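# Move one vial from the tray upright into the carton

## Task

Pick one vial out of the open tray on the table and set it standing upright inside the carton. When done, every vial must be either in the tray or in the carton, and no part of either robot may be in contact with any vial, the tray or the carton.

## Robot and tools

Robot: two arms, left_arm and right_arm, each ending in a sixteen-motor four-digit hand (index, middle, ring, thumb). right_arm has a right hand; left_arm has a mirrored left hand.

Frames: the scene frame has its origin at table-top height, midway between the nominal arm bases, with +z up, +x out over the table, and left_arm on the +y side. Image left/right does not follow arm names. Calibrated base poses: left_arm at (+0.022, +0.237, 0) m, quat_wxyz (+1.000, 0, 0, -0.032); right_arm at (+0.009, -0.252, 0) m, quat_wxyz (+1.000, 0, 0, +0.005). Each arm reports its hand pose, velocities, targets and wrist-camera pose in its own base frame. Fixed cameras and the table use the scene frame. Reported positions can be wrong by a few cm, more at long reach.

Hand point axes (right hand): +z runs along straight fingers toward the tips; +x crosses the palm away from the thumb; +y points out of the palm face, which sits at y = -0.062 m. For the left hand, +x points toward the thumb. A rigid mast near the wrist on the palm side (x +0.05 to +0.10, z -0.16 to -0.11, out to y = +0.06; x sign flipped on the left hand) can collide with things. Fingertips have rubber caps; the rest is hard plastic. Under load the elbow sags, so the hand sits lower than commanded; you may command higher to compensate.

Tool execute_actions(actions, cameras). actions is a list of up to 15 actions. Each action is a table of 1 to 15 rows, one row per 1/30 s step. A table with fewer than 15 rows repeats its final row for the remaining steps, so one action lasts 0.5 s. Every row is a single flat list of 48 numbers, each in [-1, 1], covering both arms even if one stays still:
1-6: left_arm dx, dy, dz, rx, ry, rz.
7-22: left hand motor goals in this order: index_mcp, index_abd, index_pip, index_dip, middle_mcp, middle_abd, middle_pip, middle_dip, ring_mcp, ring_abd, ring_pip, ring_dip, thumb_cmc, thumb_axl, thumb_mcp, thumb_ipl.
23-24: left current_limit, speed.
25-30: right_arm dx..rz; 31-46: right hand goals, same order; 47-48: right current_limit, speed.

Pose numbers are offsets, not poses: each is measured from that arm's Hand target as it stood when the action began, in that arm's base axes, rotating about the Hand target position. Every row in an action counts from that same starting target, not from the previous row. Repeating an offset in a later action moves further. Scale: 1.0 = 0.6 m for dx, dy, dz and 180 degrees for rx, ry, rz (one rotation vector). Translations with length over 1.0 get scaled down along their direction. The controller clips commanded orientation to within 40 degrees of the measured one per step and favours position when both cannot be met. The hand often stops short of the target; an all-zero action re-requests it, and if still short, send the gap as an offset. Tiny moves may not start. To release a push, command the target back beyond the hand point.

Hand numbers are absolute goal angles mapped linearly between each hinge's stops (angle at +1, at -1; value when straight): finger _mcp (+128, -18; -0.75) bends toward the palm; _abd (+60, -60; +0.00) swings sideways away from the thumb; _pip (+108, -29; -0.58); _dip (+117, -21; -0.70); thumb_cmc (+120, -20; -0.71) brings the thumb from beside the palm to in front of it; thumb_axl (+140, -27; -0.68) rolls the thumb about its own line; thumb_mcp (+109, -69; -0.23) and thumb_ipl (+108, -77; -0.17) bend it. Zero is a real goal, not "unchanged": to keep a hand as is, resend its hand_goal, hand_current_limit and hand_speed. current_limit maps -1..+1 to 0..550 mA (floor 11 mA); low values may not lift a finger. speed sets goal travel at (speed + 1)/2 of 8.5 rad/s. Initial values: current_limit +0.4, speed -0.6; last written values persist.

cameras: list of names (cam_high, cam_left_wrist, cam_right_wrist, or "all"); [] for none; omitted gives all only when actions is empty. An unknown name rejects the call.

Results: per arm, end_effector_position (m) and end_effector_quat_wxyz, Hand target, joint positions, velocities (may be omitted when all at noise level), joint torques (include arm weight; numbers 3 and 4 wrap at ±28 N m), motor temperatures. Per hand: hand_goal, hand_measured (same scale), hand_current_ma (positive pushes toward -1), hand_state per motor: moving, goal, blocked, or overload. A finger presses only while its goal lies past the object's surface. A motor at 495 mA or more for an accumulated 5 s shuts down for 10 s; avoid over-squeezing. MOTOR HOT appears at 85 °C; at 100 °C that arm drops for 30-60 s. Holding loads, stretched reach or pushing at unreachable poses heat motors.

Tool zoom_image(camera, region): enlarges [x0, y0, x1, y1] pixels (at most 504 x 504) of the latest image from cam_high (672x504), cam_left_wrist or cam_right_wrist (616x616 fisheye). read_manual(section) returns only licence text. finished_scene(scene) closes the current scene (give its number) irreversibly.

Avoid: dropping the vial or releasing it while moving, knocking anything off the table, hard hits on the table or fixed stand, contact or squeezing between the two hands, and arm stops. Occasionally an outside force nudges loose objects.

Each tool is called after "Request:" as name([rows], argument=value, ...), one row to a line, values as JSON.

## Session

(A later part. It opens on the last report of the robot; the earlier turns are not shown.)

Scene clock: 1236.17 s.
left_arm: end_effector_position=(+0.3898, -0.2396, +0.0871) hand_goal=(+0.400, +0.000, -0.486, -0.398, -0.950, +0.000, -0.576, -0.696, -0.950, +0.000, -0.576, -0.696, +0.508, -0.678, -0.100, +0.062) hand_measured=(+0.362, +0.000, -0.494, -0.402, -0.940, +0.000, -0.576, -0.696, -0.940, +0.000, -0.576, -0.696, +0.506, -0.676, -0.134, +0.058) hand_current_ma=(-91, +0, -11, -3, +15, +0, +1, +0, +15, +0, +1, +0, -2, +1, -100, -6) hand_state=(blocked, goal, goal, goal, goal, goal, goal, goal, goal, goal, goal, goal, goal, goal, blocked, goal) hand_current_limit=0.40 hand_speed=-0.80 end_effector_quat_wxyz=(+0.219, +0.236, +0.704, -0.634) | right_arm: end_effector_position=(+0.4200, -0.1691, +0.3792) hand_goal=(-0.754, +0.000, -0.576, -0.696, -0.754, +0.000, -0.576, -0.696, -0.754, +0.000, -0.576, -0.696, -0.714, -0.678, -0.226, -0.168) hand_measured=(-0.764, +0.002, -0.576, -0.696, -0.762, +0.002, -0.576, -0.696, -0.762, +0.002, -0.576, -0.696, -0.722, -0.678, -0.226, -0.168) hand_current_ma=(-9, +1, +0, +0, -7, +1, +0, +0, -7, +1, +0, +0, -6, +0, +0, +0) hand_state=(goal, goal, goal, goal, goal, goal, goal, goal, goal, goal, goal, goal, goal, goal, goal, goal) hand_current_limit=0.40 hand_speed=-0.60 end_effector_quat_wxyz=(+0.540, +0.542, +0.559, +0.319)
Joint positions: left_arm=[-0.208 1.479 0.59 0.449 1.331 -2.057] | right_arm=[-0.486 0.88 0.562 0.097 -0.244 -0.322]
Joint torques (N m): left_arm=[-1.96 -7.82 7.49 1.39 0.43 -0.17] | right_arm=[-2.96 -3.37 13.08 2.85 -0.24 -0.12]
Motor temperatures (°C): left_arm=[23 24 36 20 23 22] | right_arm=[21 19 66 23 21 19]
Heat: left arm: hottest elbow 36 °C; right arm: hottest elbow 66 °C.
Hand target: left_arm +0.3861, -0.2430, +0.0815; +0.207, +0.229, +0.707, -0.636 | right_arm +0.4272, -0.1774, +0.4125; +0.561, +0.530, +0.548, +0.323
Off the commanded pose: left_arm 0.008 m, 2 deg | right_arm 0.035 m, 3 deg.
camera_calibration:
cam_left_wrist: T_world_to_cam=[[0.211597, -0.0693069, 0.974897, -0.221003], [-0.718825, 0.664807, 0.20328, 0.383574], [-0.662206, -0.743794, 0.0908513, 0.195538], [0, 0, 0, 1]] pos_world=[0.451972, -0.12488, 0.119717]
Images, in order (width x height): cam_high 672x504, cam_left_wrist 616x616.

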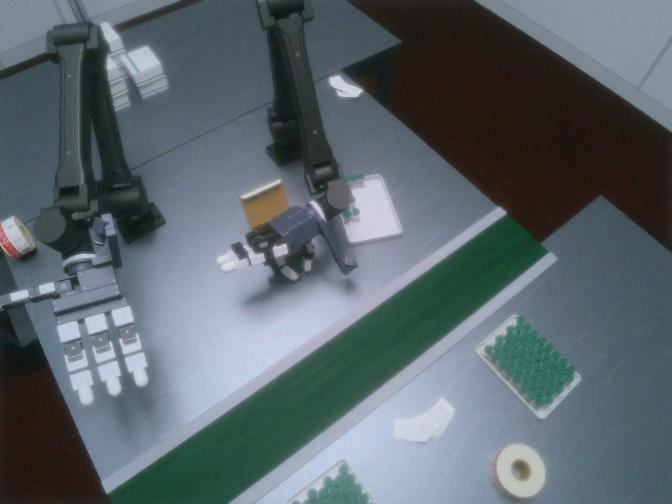

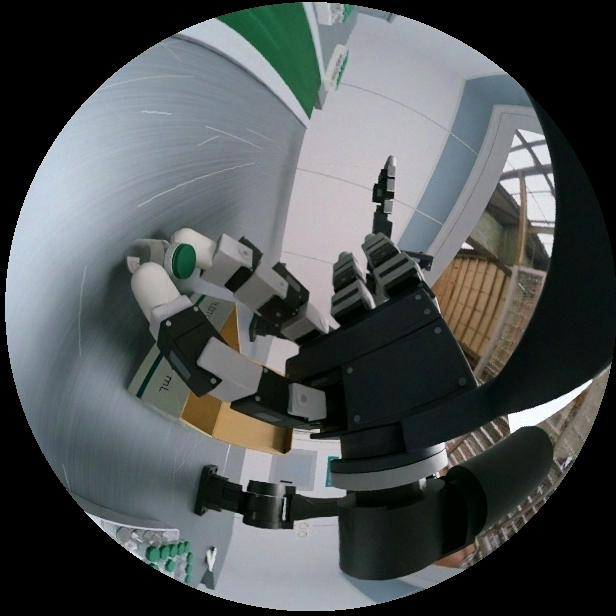

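Request:
execute_actions([
  [[0.003,0,0.02,0,0,0,0.43,0,-0.485,-0.397,-0.95,0,-0.576,-0.696,-0.95,0,-0.576,-0.696,0.509,-0.678,-0.07,0.063,0.4,-0.8,0,0,0,0,0,0,-0.754,0,-0.576,-0.696,-0.754,0,-0.576,-0.696,-0.754,0,-0.576,-0.696,-0.714,-0.678,-0.226,-0.168,0.4,-0.6]],
  [[0.003,0,0.06,0,0,0,0.43,0,-0.485,-0.397,-0.95,0,-0.576,-0.696,-0.95,0,-0.576,-0.696,0.509,-0.678,-0.07,0.063,0.4,-0.8,0,0,0,0,0,0,-0.754,0,-0.576,-0.696,-0.754,0,-0.576,-0.696,-0.754,0,-0.576,-0.696,-0.714,-0.678,-0.226,-0.168,0.4,-0.6]],
  [[0,0,0.06,0,0,0,0.43,0,-0.485,-0.397,-0.95,0,-0.576,-0.696,-0.95,0,-0.576,-0.696,0.509,-0.678,-0.07,0.063,0.4,-0.8,0,0,0,0,0,0,-0.754,0,-0.576,-0.696,-0.754,0,-0.576,-0.696,-0.754,0,-0.576,-0.696,-0.714,-0.678,-0.226,-0.168,0.4,-0.6]],
], cameras=["cam_left_wrist","cam_high"])

Request:
zoom_image(camera="cam_left_wrist", region=[70, 160, 310, 400])

Request:
zoom_image(camera="cam_high", region=[240, 180, 360, 300])

Scene clock: 1252.53 s.
left_arm: end_effector_position=(+0.3811, -0.2380, +0.1511) hand_goal=(+0.430, +0.000, -0.486, -0.398, -0.950, +0.000, -0.576, -0.696, -0.950, +0.000, -0.576, -0.696, +0.508, -0.678, -0.070, +0.062) hand_measured=(+0.364, +0.000, -0.504, -0.408, -0.940, +0.000, -0.576, -0.696, -0.940, +0.000, -0.576, -0.696, +0.504, -0.678, -0.118, +0.054) hand_current_ma=(-199, +0, -33, -12, +15, +0, +1, +0, +15, +0, +1, +0, -4, +0, -170, -15) hand_state=(blocked, goal, goal, goal, goal, goal, goal, goal, goal, goal, goal, goal, goal, goal, blocked, goal) hand_current_limit=0.40 hand_speed=-0.80 end_effector_quat_wxyz=(+0.203, +0.222, +0.710, -0.636) | right_arm: end_effector_position=(+0.4200, -0.1691, +0.3792) hand_goal=(-0.754, +0.000, -0.576, -0.696, -0.754, +0.000, -0.576, -0.696, -0.754, +0.000, -0.576, -0.696, -0.714, -0.678, -0.226, -0.168) hand_measured=(-0.764, +0.002, -0.576, -0.696, -0.762, +0.002, -0.576, -0.696, -0.762, +0.002, -0.576, -0.696, -0.722, -0.678, -0.226, -0.168) hand_current_ma=(-9, +1, +0, +0, -7, +1, +0, +0, -7, +1, +0, +0, -6, +0, +0, +0) hand_state=(goal, goal, goal, goal, goal, goal, goal, goal, goal, goal, goal, goal, goal, goal, goal, goal) hand_current_limit=0.40 hand_speed=-0.60 end_effector_quat_wxyz=(+0.540, +0.542, +0.559, +0.319)
Joint positions: left_arm=[-0.208 1.298 0.659 0.166 1.331 -2.069] | right_arm=[-0.486 0.88 0.562 0.097 -0.244 -0.322]
Joint torques (N m): left_arm=[-2.02 -7.94 12 1.16 0.56 -0.09] | right_arm=[-2.96 -3.37 13.08 2.85 -0.25 -0.12]
Motor temperatures (°C): left_arm=[23 24 36 19 23 22] | right_arm=[21 19 66 23 21 19]
Heat: left arm: hottest elbow 36 °C; right arm: hottest elbow 66 °C.
Hand target: left_arm +0.3898, -0.2431, +0.1656; +0.207, +0.229, +0.707, -0.636 | right_arm +0.4272, -0.1774, +0.4125; +0.561, +0.530, +0.548, +0.323
Off the commanded pose: left_arm 0.017 m, 1 deg | right_arm 0.035 m, 3 deg.
camera_calibration:
cam_left_wrist: T_world_to_cam=[[0.253827, -0.0754915, 0.964299, -0.297458], [-0.709995, 0.662499, 0.238752, 0.353879], [-0.656871, -0.745249, 0.114561, 0.179286], [0, 0, 0, 1]] pos_world=[0.444523, -0.123287, 0.18181]
Images, in order (width x height): cam_high 672x504, cam_left_wrist 616x616.

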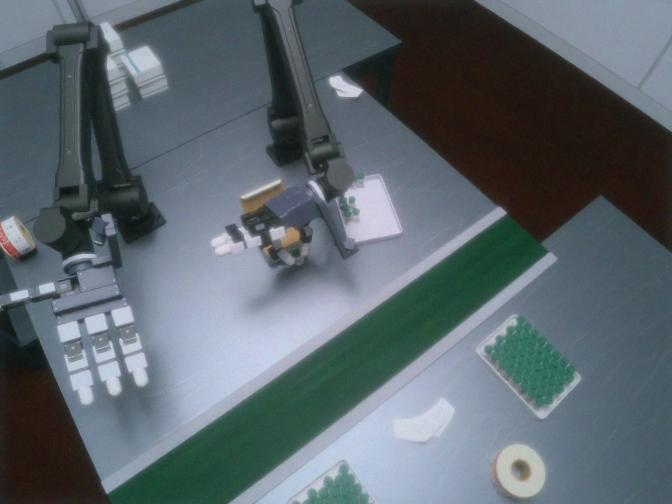

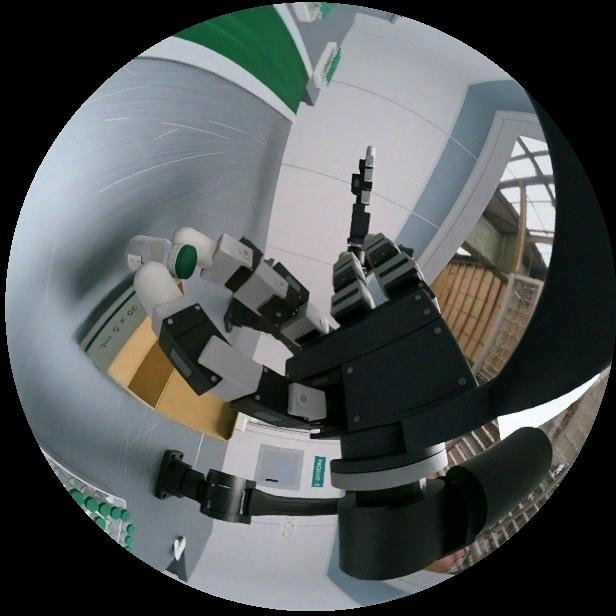

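Scaled by 2.100 from the camera's 616x616 image, which has a finer 880x880 frame.

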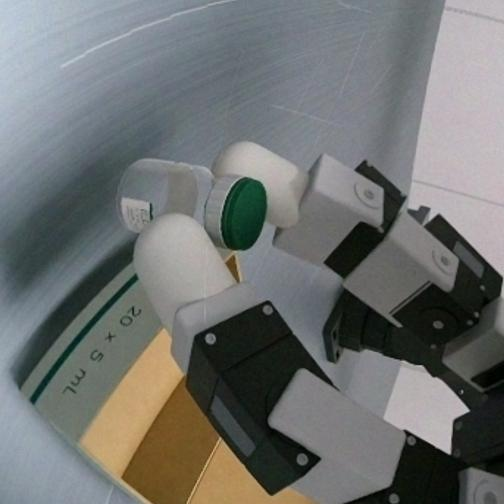

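Scaled by 4.200 from the camera's 672x504 image, which has a finer 960x720 frame.

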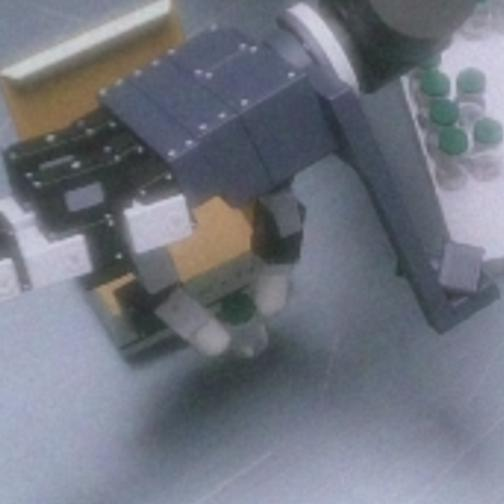

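Request:
execute_actions([
  [[-0.0594,0.0067,0.01,0,0,0,0.43,0,-0.485,-0.397,-0.95,0,-0.576,-0.696,-0.95,0,-0.576,-0.696,0.509,-0.678,-0.07,0.063,0.4,-0.8,0,0,0,0,0,0,-0.754,0,-0.576,-0.696,-0.754,0,-0.576,-0.696,-0.754,0,-0.576,-0.696,-0.714,-0.678,-0.226,-0.168,0.4,-0.6]],
  [[-0.0594,0.0067,0,0,0,0,0.43,0,-0.485,-0.397,-0.95,0,-0.576,-0.696,-0.95,0,-0.576,-0.696,0.509,-0.678,-0.07,0.063,0.4,-0.8,0,0,0,0,0,0,-0.754,0,-0.576,-0.696,-0.754,0,-0.576,-0.696,-0.754,0,-0.576,-0.696,-0.714,-0.678,-0.226,-0.168,0.4,-0.6]],
  [[-0.0594,0.0067,0,0,0,0,0.43,0,-0.485,-0.397,-0.95,0,-0.576,-0.696,-0.95,0,-0.576,-0.696,0.509,-0.678,-0.07,0.063,0.4,-0.8,0,0,0,0,0,0,-0.754,0,-0.576,-0.696,-0.754,0,-0.576,-0.696,-0.754,0,-0.576,-0.696,-0.714,-0.678,-0.226,-0.168,0.4,-0.6]],
], cameras=["cam_left_wrist","cam_high"])

Request:
zoom_image(camera="cam_left_wrist", region=[50, 160, 290, 400])

Request:
zoom_image(camera="cam_high", region=[220, 160, 340, 280])

Scene clock: 1273.30 s.
left_arm: end_effector_position=(+0.2882, -0.2295, +0.1716) hand_goal=(+0.430, +0.000, -0.486, -0.398, -0.950, +0.000, -0.576, -0.696, -0.950, +0.000, -0.576, -0.696, +0.508, -0.678, -0.070, +0.062) hand_measured=(+0.364, +0.000, -0.504, -0.408, -0.940, +0.000, -0.576, -0.696, -0.940, +0.000, -0.576, -0.696, +0.504, -0.678, -0.118, +0.054) hand_current_ma=(-199, +0, -33, -13, +15, +0, +1, +0, +15, +0, +1, +0, -5, +0, -170, -15) hand_state=(blocked, goal, goal, goal, goal, goal, goal, goal, goal, goal, goal, goal, goal, goal, blocked, goal) hand_current_limit=0.40 hand_speed=-0.80 end_effector_quat_wxyz=(+0.211, +0.238, +0.708, -0.631) | right_arm: end_effector_position=(+0.4200, -0.1691, +0.3792) hand_goal=(-0.754, +0.000, -0.576, -0.696, -0.754, +0.000, -0.576, -0.696, -0.754, +0.000, -0.576, -0.696, -0.714, -0.678, -0.226, -0.168) hand_measured=(-0.764, +0.002, -0.576, -0.696, -0.762, +0.002, -0.576, -0.696, -0.762, +0.002, -0.576, -0.696, -0.722, -0.678, -0.226, -0.168) hand_current_ma=(-9, +1, +0, +0, -7, +1, +0, +0, -7, +1, +0, +0, -6, +0, +0, +0) hand_state=(goal, goal, goal, goal, goal, goal, goal, goal, goal, goal, goal, goal, goal, goal, goal, goal) hand_current_limit=0.40 hand_speed=-0.60 end_effector_quat_wxyz=(+0.540, +0.542, +0.559, +0.319)
Joint positions: left_arm=[-0.252 0.951 0.477 0.035 1.296 -2.071] | right_arm=[-0.486 0.88 0.562 0.097 -0.244 -0.322]
Joint torques (N m): left_arm=[-2.14 -3.96 9.59 0.96 0.42 -0.16] | right_arm=[-2.96 -3.43 13.07 2.85 -0.24 -0.12]
Motor temperatures (°C): left_arm=[23 24 40 19 23 22] | right_arm=[21 19 67 23 21 19]
Heat: left arm: hottest elbow 40 °C; right arm: hottest elbow 67 °C.
Hand target: left_arm +0.2830, -0.2310, +0.1715; +0.207, +0.229, +0.707, -0.636 | right_arm +0.4272, -0.1774, +0.4125; +0.561, +0.530, +0.548, +0.323
Off the commanded pose: left_arm 0.006 m, 1 deg | right_arm 0.035 m, 3 deg.
joint sent to its limit (left arm) — joint 6 (wrist roll), lower limit. The joint targets still meet the commanded pose.
camera_calibration:
cam_left_wrist: T_world_to_cam=[[0.218938, -0.0852734, 0.972005, -0.286465], [-0.709682, 0.669748, 0.218608, 0.282451], [-0.66964, -0.737676, 0.0861166, 0.13245], [0, 0, 0, 1]] pos_world=[0.351862, -0.115894, 0.205294]
Images, in order (width x height): cam_high 672x504, cam_left_wrist 616x616.

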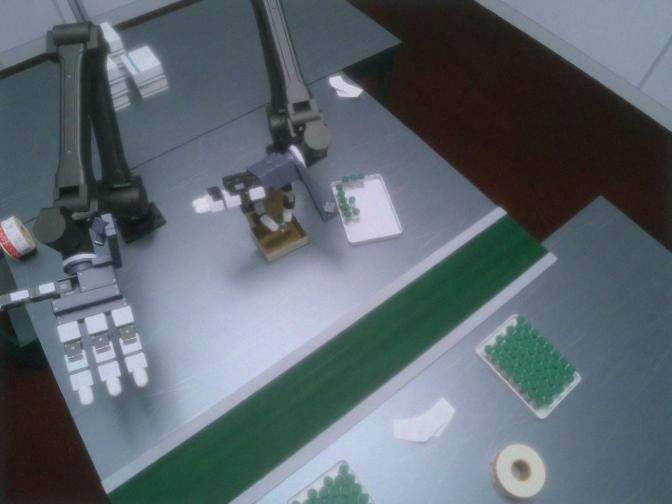

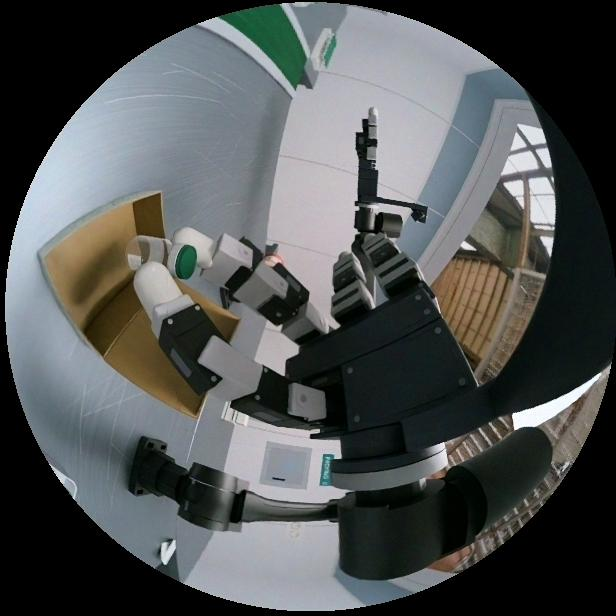

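Scaled by 2.100 from the camera's 616x616 image, which has a finer 880x880 frame.

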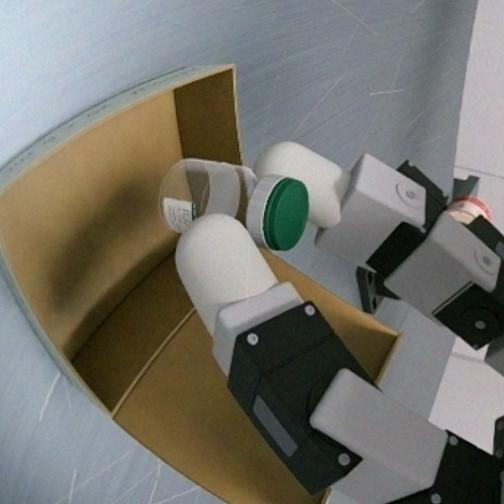

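Scaled by 4.200 from the camera's 672x504 image, which has a finer 960x720 frame.

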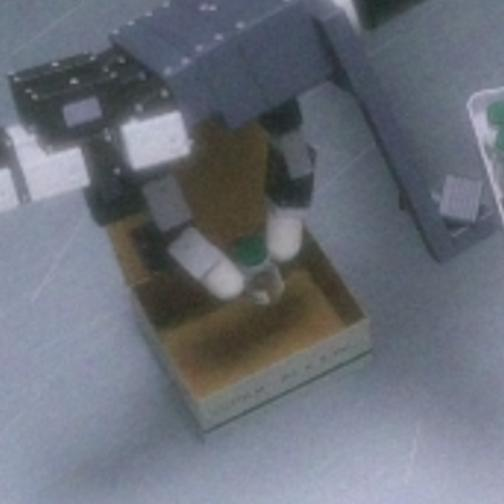

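Request:
execute_actions([
  [[-0.013,0.013,0,0,0,0,0.43,0,-0.485,-0.397,-0.95,0,-0.576,-0.696,-0.95,0,-0.576,-0.696,0.509,-0.678,-0.07,0.063,0.4,-0.8,0,0,0,0,0,0,-0.754,0,-0.576,-0.696,-0.754,0,-0.576,-0.696,-0.754,0,-0.576,-0.696,-0.714,-0.678,-0.226,-0.168,0.4,-0.6]],
  [[0,0,-0.05,0,0,0,0.43,0,-0.485,-0.397,-0.95,0,-0.576,-0.696,-0.95,0,-0.576,-0.696,0.509,-0.678,-0.07,0.063,0.4,-0.8,0,0,0,0,0,0,-0.754,0,-0.576,-0.696,-0.754,0,-0.576,-0.696,-0.754,0,-0.576,-0.696,-0.714,-0.678,-0.226,-0.168,0.4,-0.6]],
  [[0,0,-0.04,0,0,0,0.43,0,-0.485,-0.397,-0.95,0,-0.576,-0.696,-0.95,0,-0.576,-0.696,0.509,-0.678,-0.07,0.063,0.4,-0.8,0,0,0,0,0,0,-0.754,0,-0.576,-0.696,-0.754,0,-0.576,-0.696,-0.754,0,-0.576,-0.696,-0.714,-0.678,-0.226,-0.168,0.4,-0.6]],
], cameras=["cam_left_wrist","cam_high"])

Request:
zoom_image(camera="cam_left_wrist", region=[50, 160, 290, 400])

Request:
zoom_image(camera="cam_high", region=[220, 160, 340, 280])

Scene clock: 1316.47 s.
left_arm: end_effector_position=(+0.2722, -0.2254, +0.1209) hand_goal=(+0.430, +0.000, -0.486, -0.398, -0.950, +0.000, -0.576, -0.696, -0.950, +0.000, -0.576, -0.696, +0.508, -0.678, -0.070, +0.062) hand_measured=(+0.364, +0.000, -0.504, -0.408, -0.940, +0.000, -0.576, -0.696, -0.940, +0.000, -0.576, -0.696, +0.504, -0.678, -0.118, +0.054) hand_current_ma=(-199, +0, -33, -13, +15, +0, +1, +0, +15, +0, +1, +0, -5, +0, -170, -15) hand_state=(blocked, goal, goal, goal, goal, goal, goal, goal, goal, goal, goal, goal, goal, goal, blocked, goal) hand_current_limit=0.40 hand_speed=-0.80 end_effector_quat_wxyz=(+0.207, +0.239, +0.705, -0.634) | right_arm: end_effector_position=(+0.4200, -0.1691, +0.3792) hand_goal=(-0.754, +0.000, -0.576, -0.696, -0.754, +0.000, -0.576, -0.696, -0.754, +0.000, -0.576, -0.696, -0.714, -0.678, -0.226, -0.168) hand_measured=(-0.764, +0.002, -0.576, -0.696, -0.762, +0.002, -0.576, -0.696, -0.762, +0.002, -0.576, -0.696, -0.722, -0.678, -0.226, -0.168) hand_current_ma=(-9, +1, +0, +0, -7, +1, +0, +0, -7, +1, +0, +0, -6, +0, +0, +0) hand_state=(goal, goal, goal, goal, goal, goal, goal, goal, goal, goal, goal, goal, goal, goal, goal, goal) hand_current_limit=0.40 hand_speed=-0.60 end_effector_quat_wxyz=(+0.540, +0.542, +0.559, +0.319)
Joint positions: left_arm=[-0.247 1.02 0.354 0.225 1.311 -2.071] | right_arm=[-0.486 0.88 0.562 0.097 -0.244 -0.322]
Joint torques (N m): left_arm=[-0.38 -0.85 8.88 2.09 0.59 -0.12] | right_arm=[-2.96 -3.37 13.08 2.84 -0.24 -0.12]
Motor temperatures (°C): left_arm=[23 24 38 19 22 22] | right_arm=[21 19 67 23 21 19]
Heat: left arm: hottest elbow 38 °C; right arm: hottest elbow 67 °C.
Hand target: left_arm +0.2750, -0.2232, +0.1175; +0.207, +0.229, +0.707, -0.636 | right_arm +0.4272, -0.1774, +0.4125; +0.561, +0.530, +0.548, +0.323
Off the commanded pose: left_arm 0.005 m, 1 deg | right_arm 0.035 m, 3 deg.
joint sent to its limit (left arm) — joint 6 (wrist roll), lower limit. The joint targets still meet the commanded pose.
camera_calibration:
cam_left_wrist: T_world_to_cam=[[0.222292, -0.0818542, 0.971538, -0.233406], [-0.703083, 0.6769, 0.217899, 0.279284], [-0.67547, -0.73151, 0.0929195, 0.131326], [0, 0, 0, 1]] pos_world=[0.336951, -0.112086, 0.153704]
Images, in order (width x height): cam_high 672x504, cam_left_wrist 616x616.

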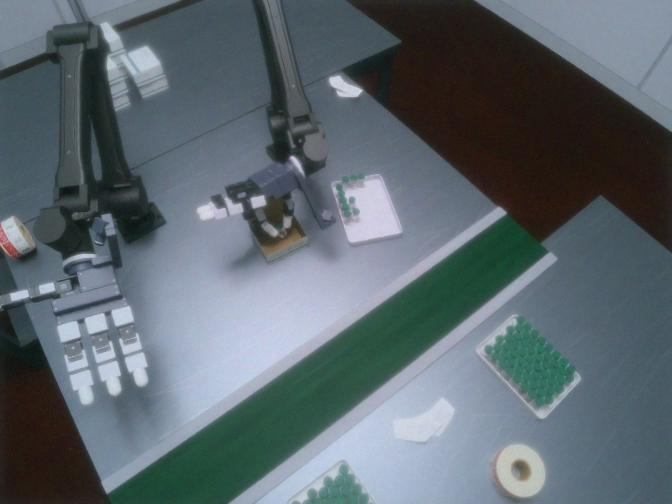

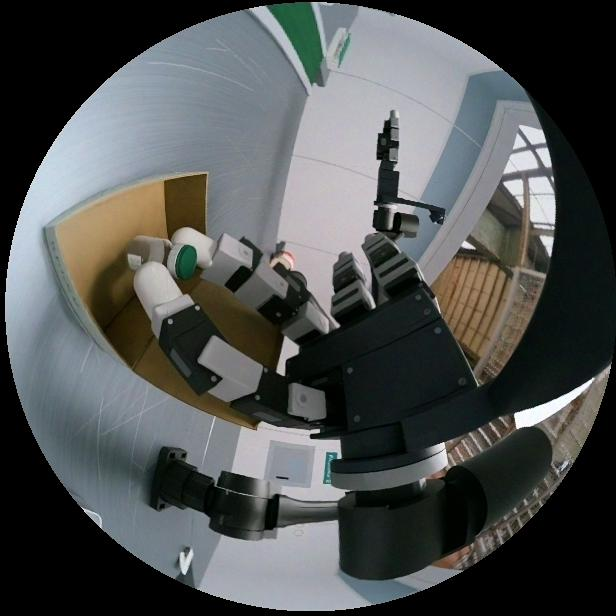

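Scaled by 2.100 from the camera's 616x616 image, which has a finer 880x880 frame.

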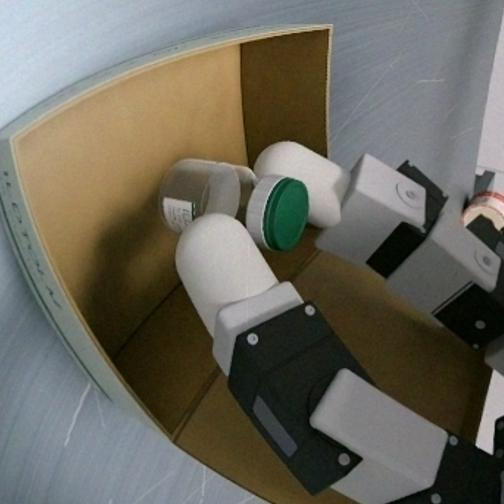

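Scaled by 4.200 from the camera's 672x504 image, which has a finer 960x720 frame.

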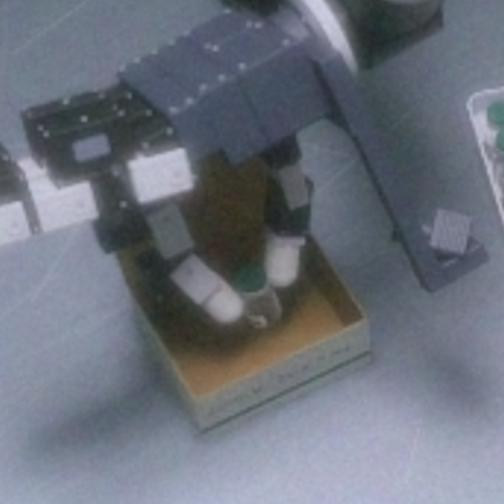

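Request:
execute_actions([
  [[0.012,0.01,-0.015,0,0,0,0.43,0,-0.485,-0.397,-0.95,0,-0.576,-0.696,-0.95,0,-0.576,-0.696,0.509,-0.678,-0.07,0.063,0.4,-0.8,0,0,0,0,0,0,-0.754,0,-0.576,-0.696,-0.754,0,-0.576,-0.696,-0.754,0,-0.576,-0.696,-0.714,-0.678,-0.226,-0.168,0.4,-0.6]],
  [[0,0,-0.02,0,0,0,0.43,0,-0.485,-0.397,-0.95,0,-0.576,-0.696,-0.95,0,-0.576,-0.696,0.509,-0.678,-0.07,0.063,0.4,-0.8,0,0,0,0,0,0,-0.754,0,-0.576,-0.696,-0.754,0,-0.576,-0.696,-0.754,0,-0.576,-0.696,-0.714,-0.678,-0.226,-0.168,0.4,-0.6]],
], cameras=["cam_left_wrist","cam_high"])

Request:
zoom_image(camera="cam_left_wrist", region=[50, 160, 290, 400])

Request:
zoom_image(camera="cam_high", region=[220, 160, 340, 280])

Scene clock: 1333.20 s.
left_arm: end_effector_position=(+0.2796, -0.2195, +0.1013) hand_goal=(+0.430, +0.000, -0.486, -0.398, -0.950, +0.000, -0.576, -0.696, -0.950, +0.000, -0.576, -0.696, +0.508, -0.678, -0.070, +0.062) hand_measured=(+0.364, +0.000, -0.504, -0.408, -0.940, +0.000, -0.576, -0.696, -0.940, +0.000, -0.576, -0.696, +0.504, -0.678, -0.118, +0.054) hand_current_ma=(-199, +0, -33, -13, +15, +0, +1, +0, +15, +0, +1, +0, -5, +0, -170, -15) hand_state=(blocked, goal, goal, goal, goal, goal, goal, goal, goal, goal, goal, goal, goal, goal, blocked, goal) hand_current_limit=0.40 hand_speed=-0.80 end_effector_quat_wxyz=(+0.204, +0.231, +0.707, -0.637) | right_arm: end_effector_position=(+0.4200, -0.1691, +0.3792) hand_goal=(-0.754, +0.000, -0.576, -0.696, -0.754, +0.000, -0.576, -0.696, -0.754, +0.000, -0.576, -0.696, -0.714, -0.678, -0.226, -0.168) hand_measured=(-0.764, +0.002, -0.576, -0.696, -0.762, +0.002, -0.576, -0.696, -0.762, +0.002, -0.576, -0.696, -0.722, -0.678, -0.226, -0.168) hand_current_ma=(-9, +1, +0, +0, -7, +1, +0, +0, -7, +1, +0, +0, -6, +0, +0, +0) hand_state=(goal, goal, goal, goal, goal, goal, goal, goal, goal, goal, goal, goal, goal, goal, goal, goal) hand_current_limit=0.40 hand_speed=-0.60 end_effector_quat_wxyz=(+0.540, +0.542, +0.559, +0.319)
Joint positions: left_arm=[-0.216 1.11 0.343 0.298 1.336 -2.058] | right_arm=[-0.486 0.88 0.562 0.097 -0.244 -0.322]
Joint torques (N m): left_arm=[-0.62 -1.85 7.92 2.37 0.62 0.03] | right_arm=[-2.96 -3.43 13.07 2.85 -0.24 -0.13]
Motor temperatures (°C): left_arm=[23 23 38 19 22 22] | right_arm=[21 19 68 23 21 19]
Heat: left arm: hottest elbow 38 °C; right arm: hottest elbow 68 °C.
Hand target: left_arm +0.2823, -0.2172, +0.0966; +0.207, +0.229, +0.707, -0.636 | right_arm +0.4272, -0.1774, +0.4125; +0.561, +0.530, +0.548, +0.323
Off the commanded pose: left_arm 0.006 m, 0 deg | right_arm 0.035 m, 3 deg.
camera_calibration:
cam_left_wrist: T_world_to_cam=[[0.239441, -0.0760062, 0.967931, -0.218588], [-0.7039, 0.673057, 0.226978, 0.283275], [-0.668725, -0.735675, 0.107657, 0.138093], [0, 0, 0, 1]] pos_world=[0.344083, -0.105683, 0.132414]
Images, in order (width x height): cam_high 672x504, cam_left_wrist 616x616.

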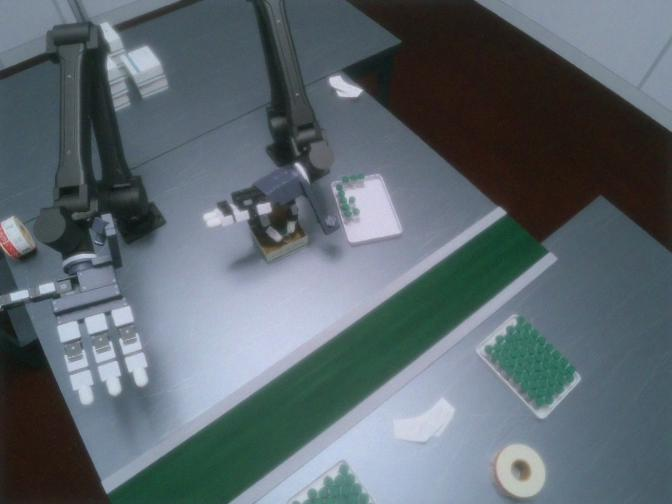

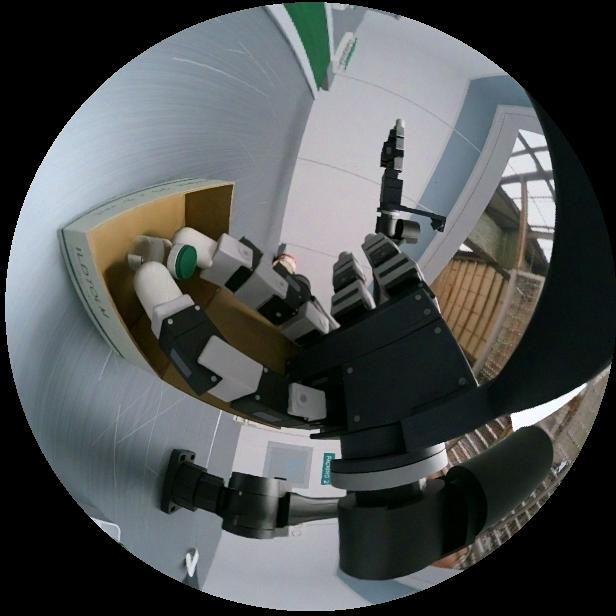

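Scaled by 2.100 from the camera's 616x616 image, which has a finer 880x880 frame.

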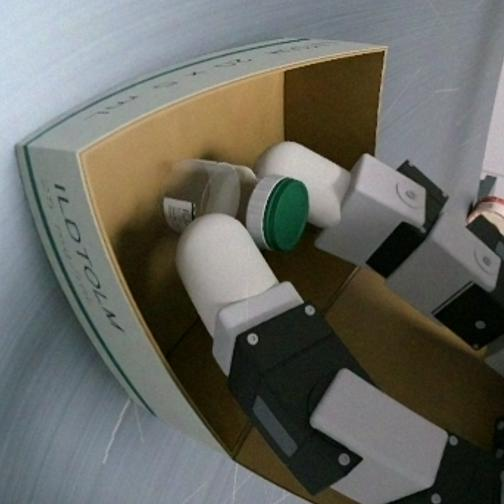

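Scaled by 4.200 from the camera's 672x504 image, which has a finer 960x720 frame.

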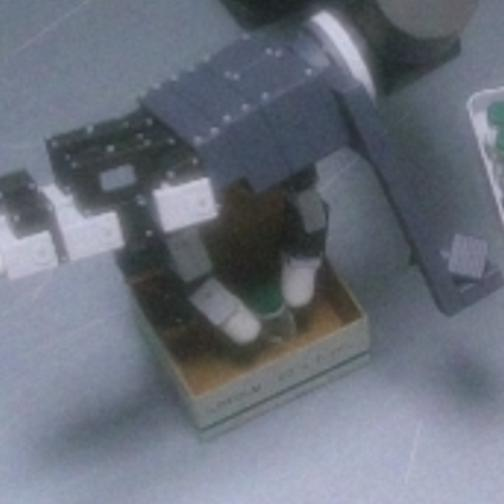

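Request:
execute_actions([
  [[0,-0.003,-0.018,0,0,0,0.43,0,-0.485,-0.397,-0.95,0,-0.576,-0.696,-0.95,0,-0.576,-0.696,0.509,-0.678,-0.07,0.063,0.4,-0.8,0,0,0,0,0,0,-0.754,0,-0.576,-0.696,-0.754,0,-0.576,-0.696,-0.754,0,-0.576,-0.696,-0.714,-0.678,-0.226,-0.168,0.4,-0.6]],
], cameras=["cam_left_wrist","cam_high"])

Request:
zoom_image(camera="cam_left_wrist", region=[50, 160, 290, 400])

Request:
zoom_image(camera="cam_high", region=[220, 160, 340, 280])

Scene clock: 1342.97 s.
left_arm: end_effector_position=(+0.2824, -0.2199, +0.0919) hand_goal=(+0.430, +0.000, -0.486, -0.398, -0.950, +0.000, -0.576, -0.696, -0.950, +0.000, -0.576, -0.696, +0.508, -0.678, -0.070, +0.062) hand_measured=(+0.364, +0.000, -0.504, -0.408, -0.940, +0.000, -0.576, -0.696, -0.940, +0.000, -0.576, -0.696, +0.504, -0.678, -0.118, +0.054) hand_current_ma=(-199, +0, -33, -13, +15, +0, +1, +0, +15, +0, +1, +0, -5, +0, -170, -15) hand_state=(blocked, goal, goal, goal, goal, goal, goal, goal, goal, goal, goal, goal, goal, goal, blocked, goal) hand_current_limit=0.40 hand_speed=-0.80 end_effector_quat_wxyz=(+0.210, +0.235, +0.705, -0.636) | right_arm: end_effector_position=(+0.4200, -0.1691, +0.3792) hand_goal=(-0.754, +0.000, -0.576, -0.696, -0.754, +0.000, -0.576, -0.696, -0.754, +0.000, -0.576, -0.696, -0.714, -0.678, -0.226, -0.168) hand_measured=(-0.764, +0.002, -0.576, -0.696, -0.762, +0.002, -0.576, -0.696, -0.762, +0.002, -0.576, -0.696, -0.722, -0.678, -0.226, -0.168) hand_current_ma=(-9, +1, +0, +0, -7, +1, +0, +0, -7, +1, +0, +0, -6, +0, +0, +0) hand_state=(goal, goal, goal, goal, goal, goal, goal, goal, goal, goal, goal, goal, goal, goal, goal, goal) hand_current_limit=0.40 hand_speed=-0.60 end_effector_quat_wxyz=(+0.540, +0.542, +0.559, +0.319)
Joint positions: left_arm=[-0.216 1.155 0.329 0.37 1.334 -2.058] | right_arm=[-0.486 0.88 0.562 0.097 -0.244 -0.322]
Joint torques (N m): left_arm=[-0.91 -2.14 7.47 2.35 0.44 -0.07] | right_arm=[-2.96 -3.43 13.05 2.86 -0.24 -0.12]
Motor temperatures (°C): left_arm=[23 23 37 19 23 22] | right_arm=[21 19 68 23 21 19]
Heat: left arm: hottest elbow 37 °C; right arm: hottest elbow 68 °C.
Hand target: left_arm +0.2822, -0.2190, +0.0857; +0.207, +0.229, +0.707, -0.636 | right_arm +0.4272, -0.1774, +0.4125; +0.561, +0.530, +0.548, +0.323
Off the commanded pose: left_arm 0.006 m, 1 deg | right_arm 0.035 m, 3 deg.
camera_calibration:
cam_left_wrist: T_world_to_cam=[[0.225645, -0.0733626, 0.971443, -0.206085], [-0.708253, 0.672332, 0.215285, 0.289799], [-0.668926, -0.736606, 0.0997488, 0.141296], [0, 0, 0, 1]] pos_world=[0.34627, -0.10588, 0.123716]
Images, in order (width x height): cam_high 672x504, cam_left_wrist 616x616.

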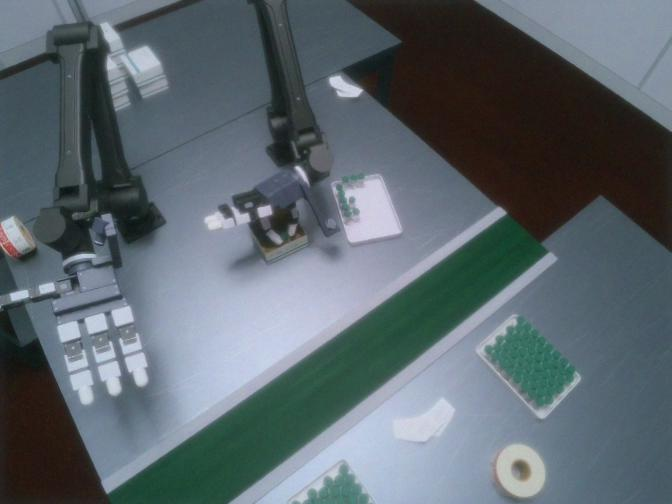

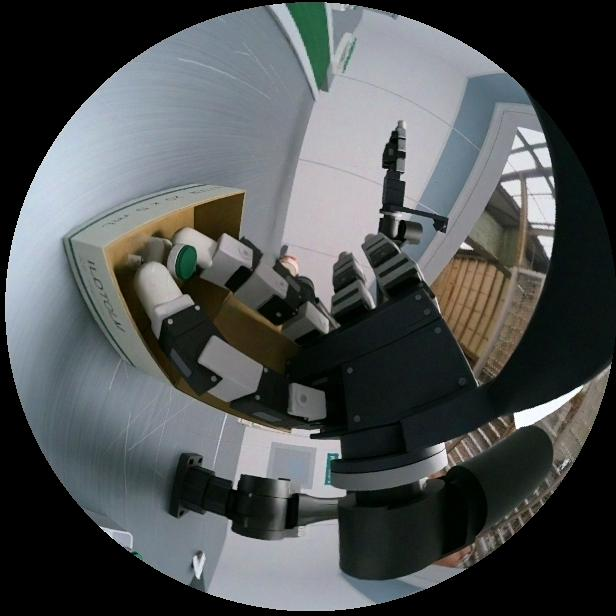

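Scaled by 2.100 from the camera's 616x616 image, which has a finer 880x880 frame.

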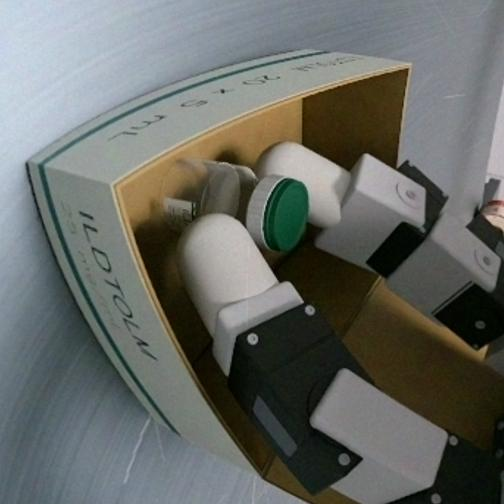

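Scaled by 4.200 from the camera's 672x504 image, which has a finer 960x720 frame.

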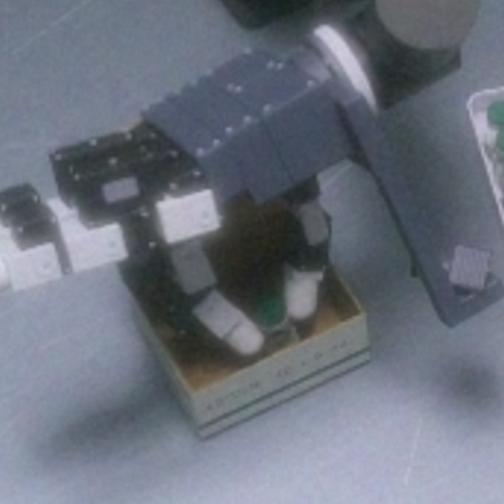

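Request:
execute_actions([
  [[-0.004,-0.001,-0.01,0,0,0,0.43,0,-0.485,-0.397,-0.95,0,-0.576,-0.696,-0.95,0,-0.576,-0.696,0.509,-0.678,-0.07,0.063,0.4,-0.8,0,0,0,0,0,0,-0.754,0,-0.576,-0.696,-0.754,0,-0.576,-0.696,-0.754,0,-0.576,-0.696,-0.714,-0.678,-0.226,-0.168,0.4,-0.6]],
], cameras=["cam_left_wrist"])

Request:
zoom_image(camera="cam_left_wrist", region=[50, 160, 290, 400])

Scene clock: 1351.87 s.
left_arm: end_effector_position=(+0.2823, -0.2196, +0.0871) hand_goal=(+0.430, +0.000, -0.486, -0.398, -0.950, +0.000, -0.576, -0.696, -0.950, +0.000, -0.576, -0.696, +0.508, -0.678, -0.070, +0.062) hand_measured=(+0.364, +0.000, -0.504, -0.408, -0.940, +0.000, -0.576, -0.696, -0.940, +0.000, -0.576, -0.696, +0.504, -0.678, -0.118, +0.054) hand_current_ma=(-199, +0, -33, -13, +15, +0, +1, +0, +15, +0, +1, +0, -5, +0, -170, -15) hand_state=(blocked, goal, goal, goal, goal, goal, goal, goal, goal, goal, goal, goal, goal, goal, blocked, goal) hand_current_limit=0.40 hand_speed=-0.80 end_effector_quat_wxyz=(+0.215, +0.238, +0.703, -0.635) | right_arm: end_effector_position=(+0.4200, -0.1691, +0.3792) hand_goal=(-0.754, +0.000, -0.576, -0.696, -0.754, +0.000, -0.576, -0.696, -0.754, +0.000, -0.576, -0.696, -0.714, -0.678, -0.226, -0.168) hand_measured=(-0.764, +0.002, -0.576, -0.696, -0.762, +0.002, -0.576, -0.696, -0.762, +0.002, -0.576, -0.696, -0.722, -0.678, -0.226, -0.168) hand_current_ma=(-9, +1, +0, +0, -7, +1, +0, +0, -7, +1, +0, +0, -6, +0, +0, +0) hand_state=(goal, goal, goal, goal, goal, goal, goal, goal, goal, goal, goal, goal, goal, goal, goal, goal) hand_current_limit=0.40 hand_speed=-0.60 end_effector_quat_wxyz=(+0.540, +0.542, +0.559, +0.319)
Joint positions: left_arm=[-0.216 1.171 0.316 0.413 1.331 -2.058] | right_arm=[-0.486 0.88 0.562 0.097 -0.244 -0.322]
Joint torques (N m): left_arm=[-1.08 -2.08 7.16 2 0.39 -0.16] | right_arm=[-2.96 -3.37 13.07 2.85 -0.24 -0.12]
Motor temperatures (°C): left_arm=[23 23 37 19 22 22] | right_arm=[20 19 68 23 21 19]
Heat: left arm: hottest elbow 37 °C; right arm: hottest elbow 68 °C.
Hand target: left_arm +0.2798, -0.2196, +0.0797; +0.207, +0.229, +0.707, -0.636 | right_arm +0.4272, -0.1774, +0.4125; +0.561, +0.530, +0.548, +0.323
Off the commanded pose: left_arm 0.008 m, 1 deg | right_arm 0.035 m, 3 deg.
camera_calibration:
cam_left_wrist: T_world_to_cam=[[0.213614, -0.0713607, 0.974308, -0.197852], [-0.712712, 0.670715, 0.205384, 0.292258], [-0.66814, -0.738274, 0.0924144, 0.142037], [0, 0, 0, 1]] pos_world=[0.34546, -0.105279, 0.119617]
Images, in order (width x height): cam_left_wrist 616x616.

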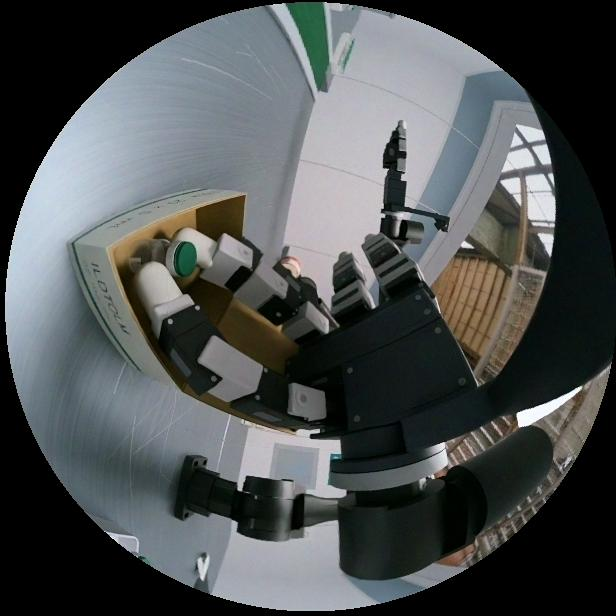

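Scaled by 2.100 from the camera's 616x616 image, which has a finer 880x880 frame.

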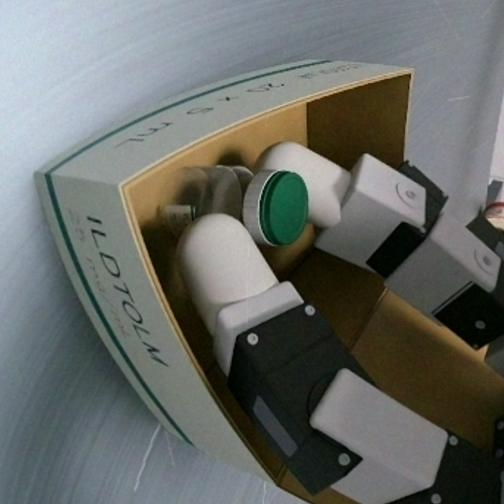

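Request:
execute_actions([
  [[0.003,0,0.005,0,0,0,0.39,0,-0.485,-0.397,-0.95,0,-0.576,-0.696,-0.95,0,-0.576,-0.696,0.509,-0.678,-0.1,0.063,0.4,-0.8,0,0,0,0,0,0,-0.754,0,-0.576,-0.696,-0.754,0,-0.576,-0.696,-0.754,0,-0.576,-0.696,-0.714,-0.678,-0.226,-0.168,0.4,-0.6]],
  [[0,0,0,0,0,0,0.35,0,-0.485,-0.397,-0.95,0,-0.576,-0.696,-0.95,0,-0.576,-0.696,0.509,-0.678,-0.13,0.063,0.4,-0.9,0,0,0,0,0,0,-0.754,0,-0.576,-0.696,-0.754,0,-0.576,-0.696,-0.754,0,-0.576,-0.696,-0.714,-0.678,-0.226,-0.168,0.4,-0.6]],
  [[0,0,0,0,0,0,0.31,0,-0.485,-0.397,-0.95,0,-0.576,-0.696,-0.95,0,-0.576,-0.696,0.509,-0.678,-0.17,0.063,0.4,-0.9,0,0,0,0,0,0,-0.754,0,-0.576,-0.696,-0.754,0,-0.576,-0.696,-0.754,0,-0.576,-0.696,-0.714,-0.678,-0.226,-0.168,0.4,-0.6]],
], cameras=["cam_left_wrist","cam_high"])

Request:
zoom_image(camera="cam_left_wrist", region=[50, 160, 290, 400])

Request:
zoom_image(camera="cam_high", region=[220, 160, 340, 280])

Scene clock: 1367.60 s.
left_arm: end_effector_position=(+0.2823, -0.2196, +0.0871) hand_goal=(+0.310, +0.000, -0.486, -0.398, -0.950, +0.000, -0.576, -0.696, -0.950, +0.000, -0.576, -0.696, +0.508, -0.678, -0.170, +0.062) hand_measured=(+0.316, +0.000, -0.488, -0.400, -0.940, +0.000, -0.576, -0.696, -0.940, +0.000, -0.576, -0.696, +0.504, -0.678, -0.168, +0.060) hand_current_ma=(+7, +0, -2, -3, +15, +0, +1, +0, +15, +0, +1, +0, -5, +0, +3, -3) hand_state=(goal, goal, goal, goal, goal, goal, goal, goal, goal, goal, goal, goal, goal, goal, goal, goal) hand_current_limit=0.40 hand_speed=-0.90 end_effector_quat_wxyz=(+0.215, +0.238, +0.703, -0.635) | right_arm: end_effector_position=(+0.4200, -0.1691, +0.3792) hand_goal=(-0.754, +0.000, -0.576, -0.696, -0.754, +0.000, -0.576, -0.696, -0.754, +0.000, -0.576, -0.696, -0.714, -0.678, -0.226, -0.168) hand_measured=(-0.764, +0.002, -0.576, -0.696, -0.762, +0.002, -0.576, -0.696, -0.762, +0.002, -0.576, -0.696, -0.722, -0.678, -0.226, -0.168) hand_current_ma=(-9, +1, +0, +0, -7, +1, +0, +0, -7, +1, +0, +0, -6, +0, +0, +0) hand_state=(goal, goal, goal, goal, goal, goal, goal, goal, goal, goal, goal, goal, goal, goal, goal, goal) hand_current_limit=0.40 hand_speed=-0.60 end_effector_quat_wxyz=(+0.540, +0.542, +0.559, +0.319)
Joint positions: left_arm=[-0.216 1.171 0.316 0.413 1.331 -2.058] | right_arm=[-0.486 0.88 0.562 0.097 -0.244 -0.322]
Joint torques (N m): left_arm=[-1.38 -1.79 7.98 1.55 0.43 -0.11] | right_arm=[-3.02 -3.43 13.08 2.85 -0.25 -0.12]
Motor temperatures (°C): left_arm=[23 23 37 19 22 22] | right_arm=[20 19 68 23 21 19]
Heat: left arm: hottest elbow 37 °C; right arm: hottest elbow 68 °C.
Hand target: left_arm +0.2816, -0.2196, +0.0827; +0.207, +0.229, +0.707, -0.636 | right_arm +0.4272, -0.1774, +0.4125; +0.561, +0.530, +0.548, +0.323
Off the commanded pose: left_arm 0.004 m, 1 deg | right_arm 0.035 m, 3 deg.
camera_calibration:
cam_left_wrist: T_world_to_cam=[[0.213614, -0.0713607, 0.974308, -0.197852], [-0.712712, 0.670715, 0.205384, 0.292258], [-0.66814, -0.738274, 0.0924144, 0.142037], [0, 0, 0, 1]] pos_world=[0.34546, -0.105279, 0.119617]
Images, in order (width x height): cam_high 672x504, cam_left_wrist 616x616.

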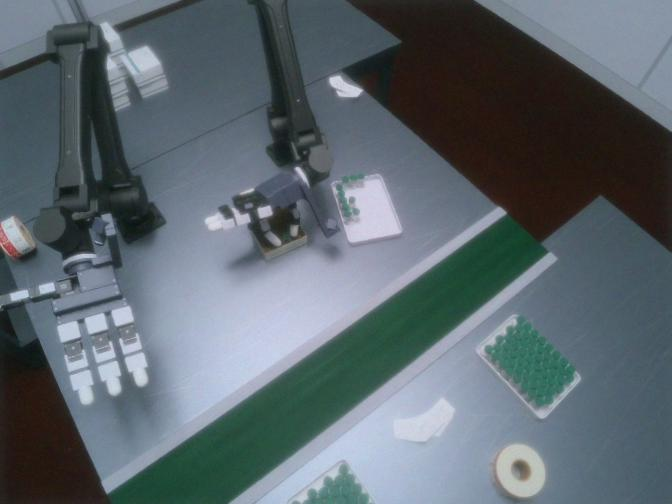

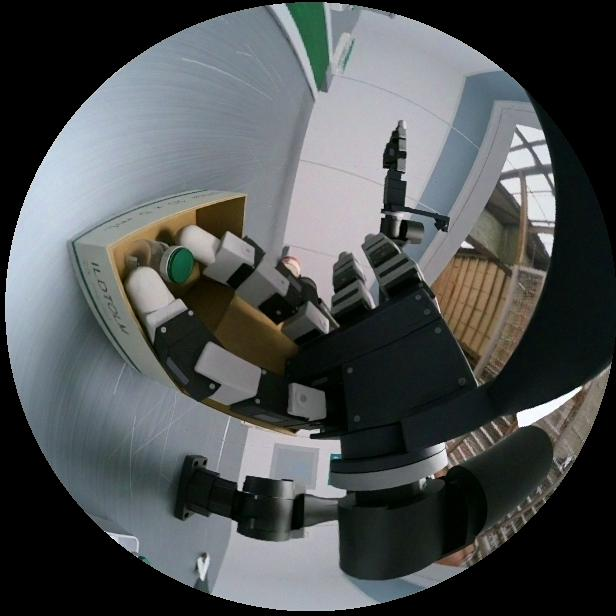

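Scaled by 2.100 from the camera's 616x616 image, which has a finer 880x880 frame.

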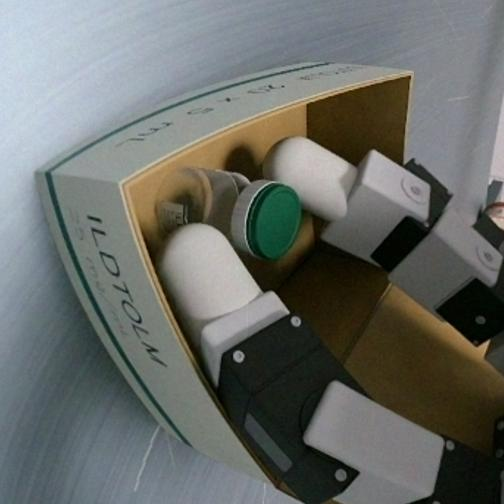

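Scaled by 4.200 from the camera's 672x504 image, which has a finer 960x720 frame.

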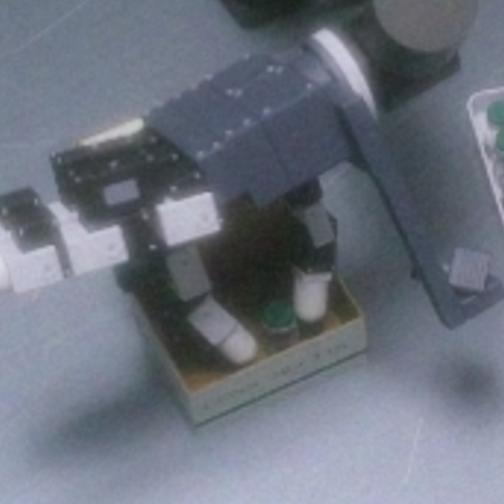

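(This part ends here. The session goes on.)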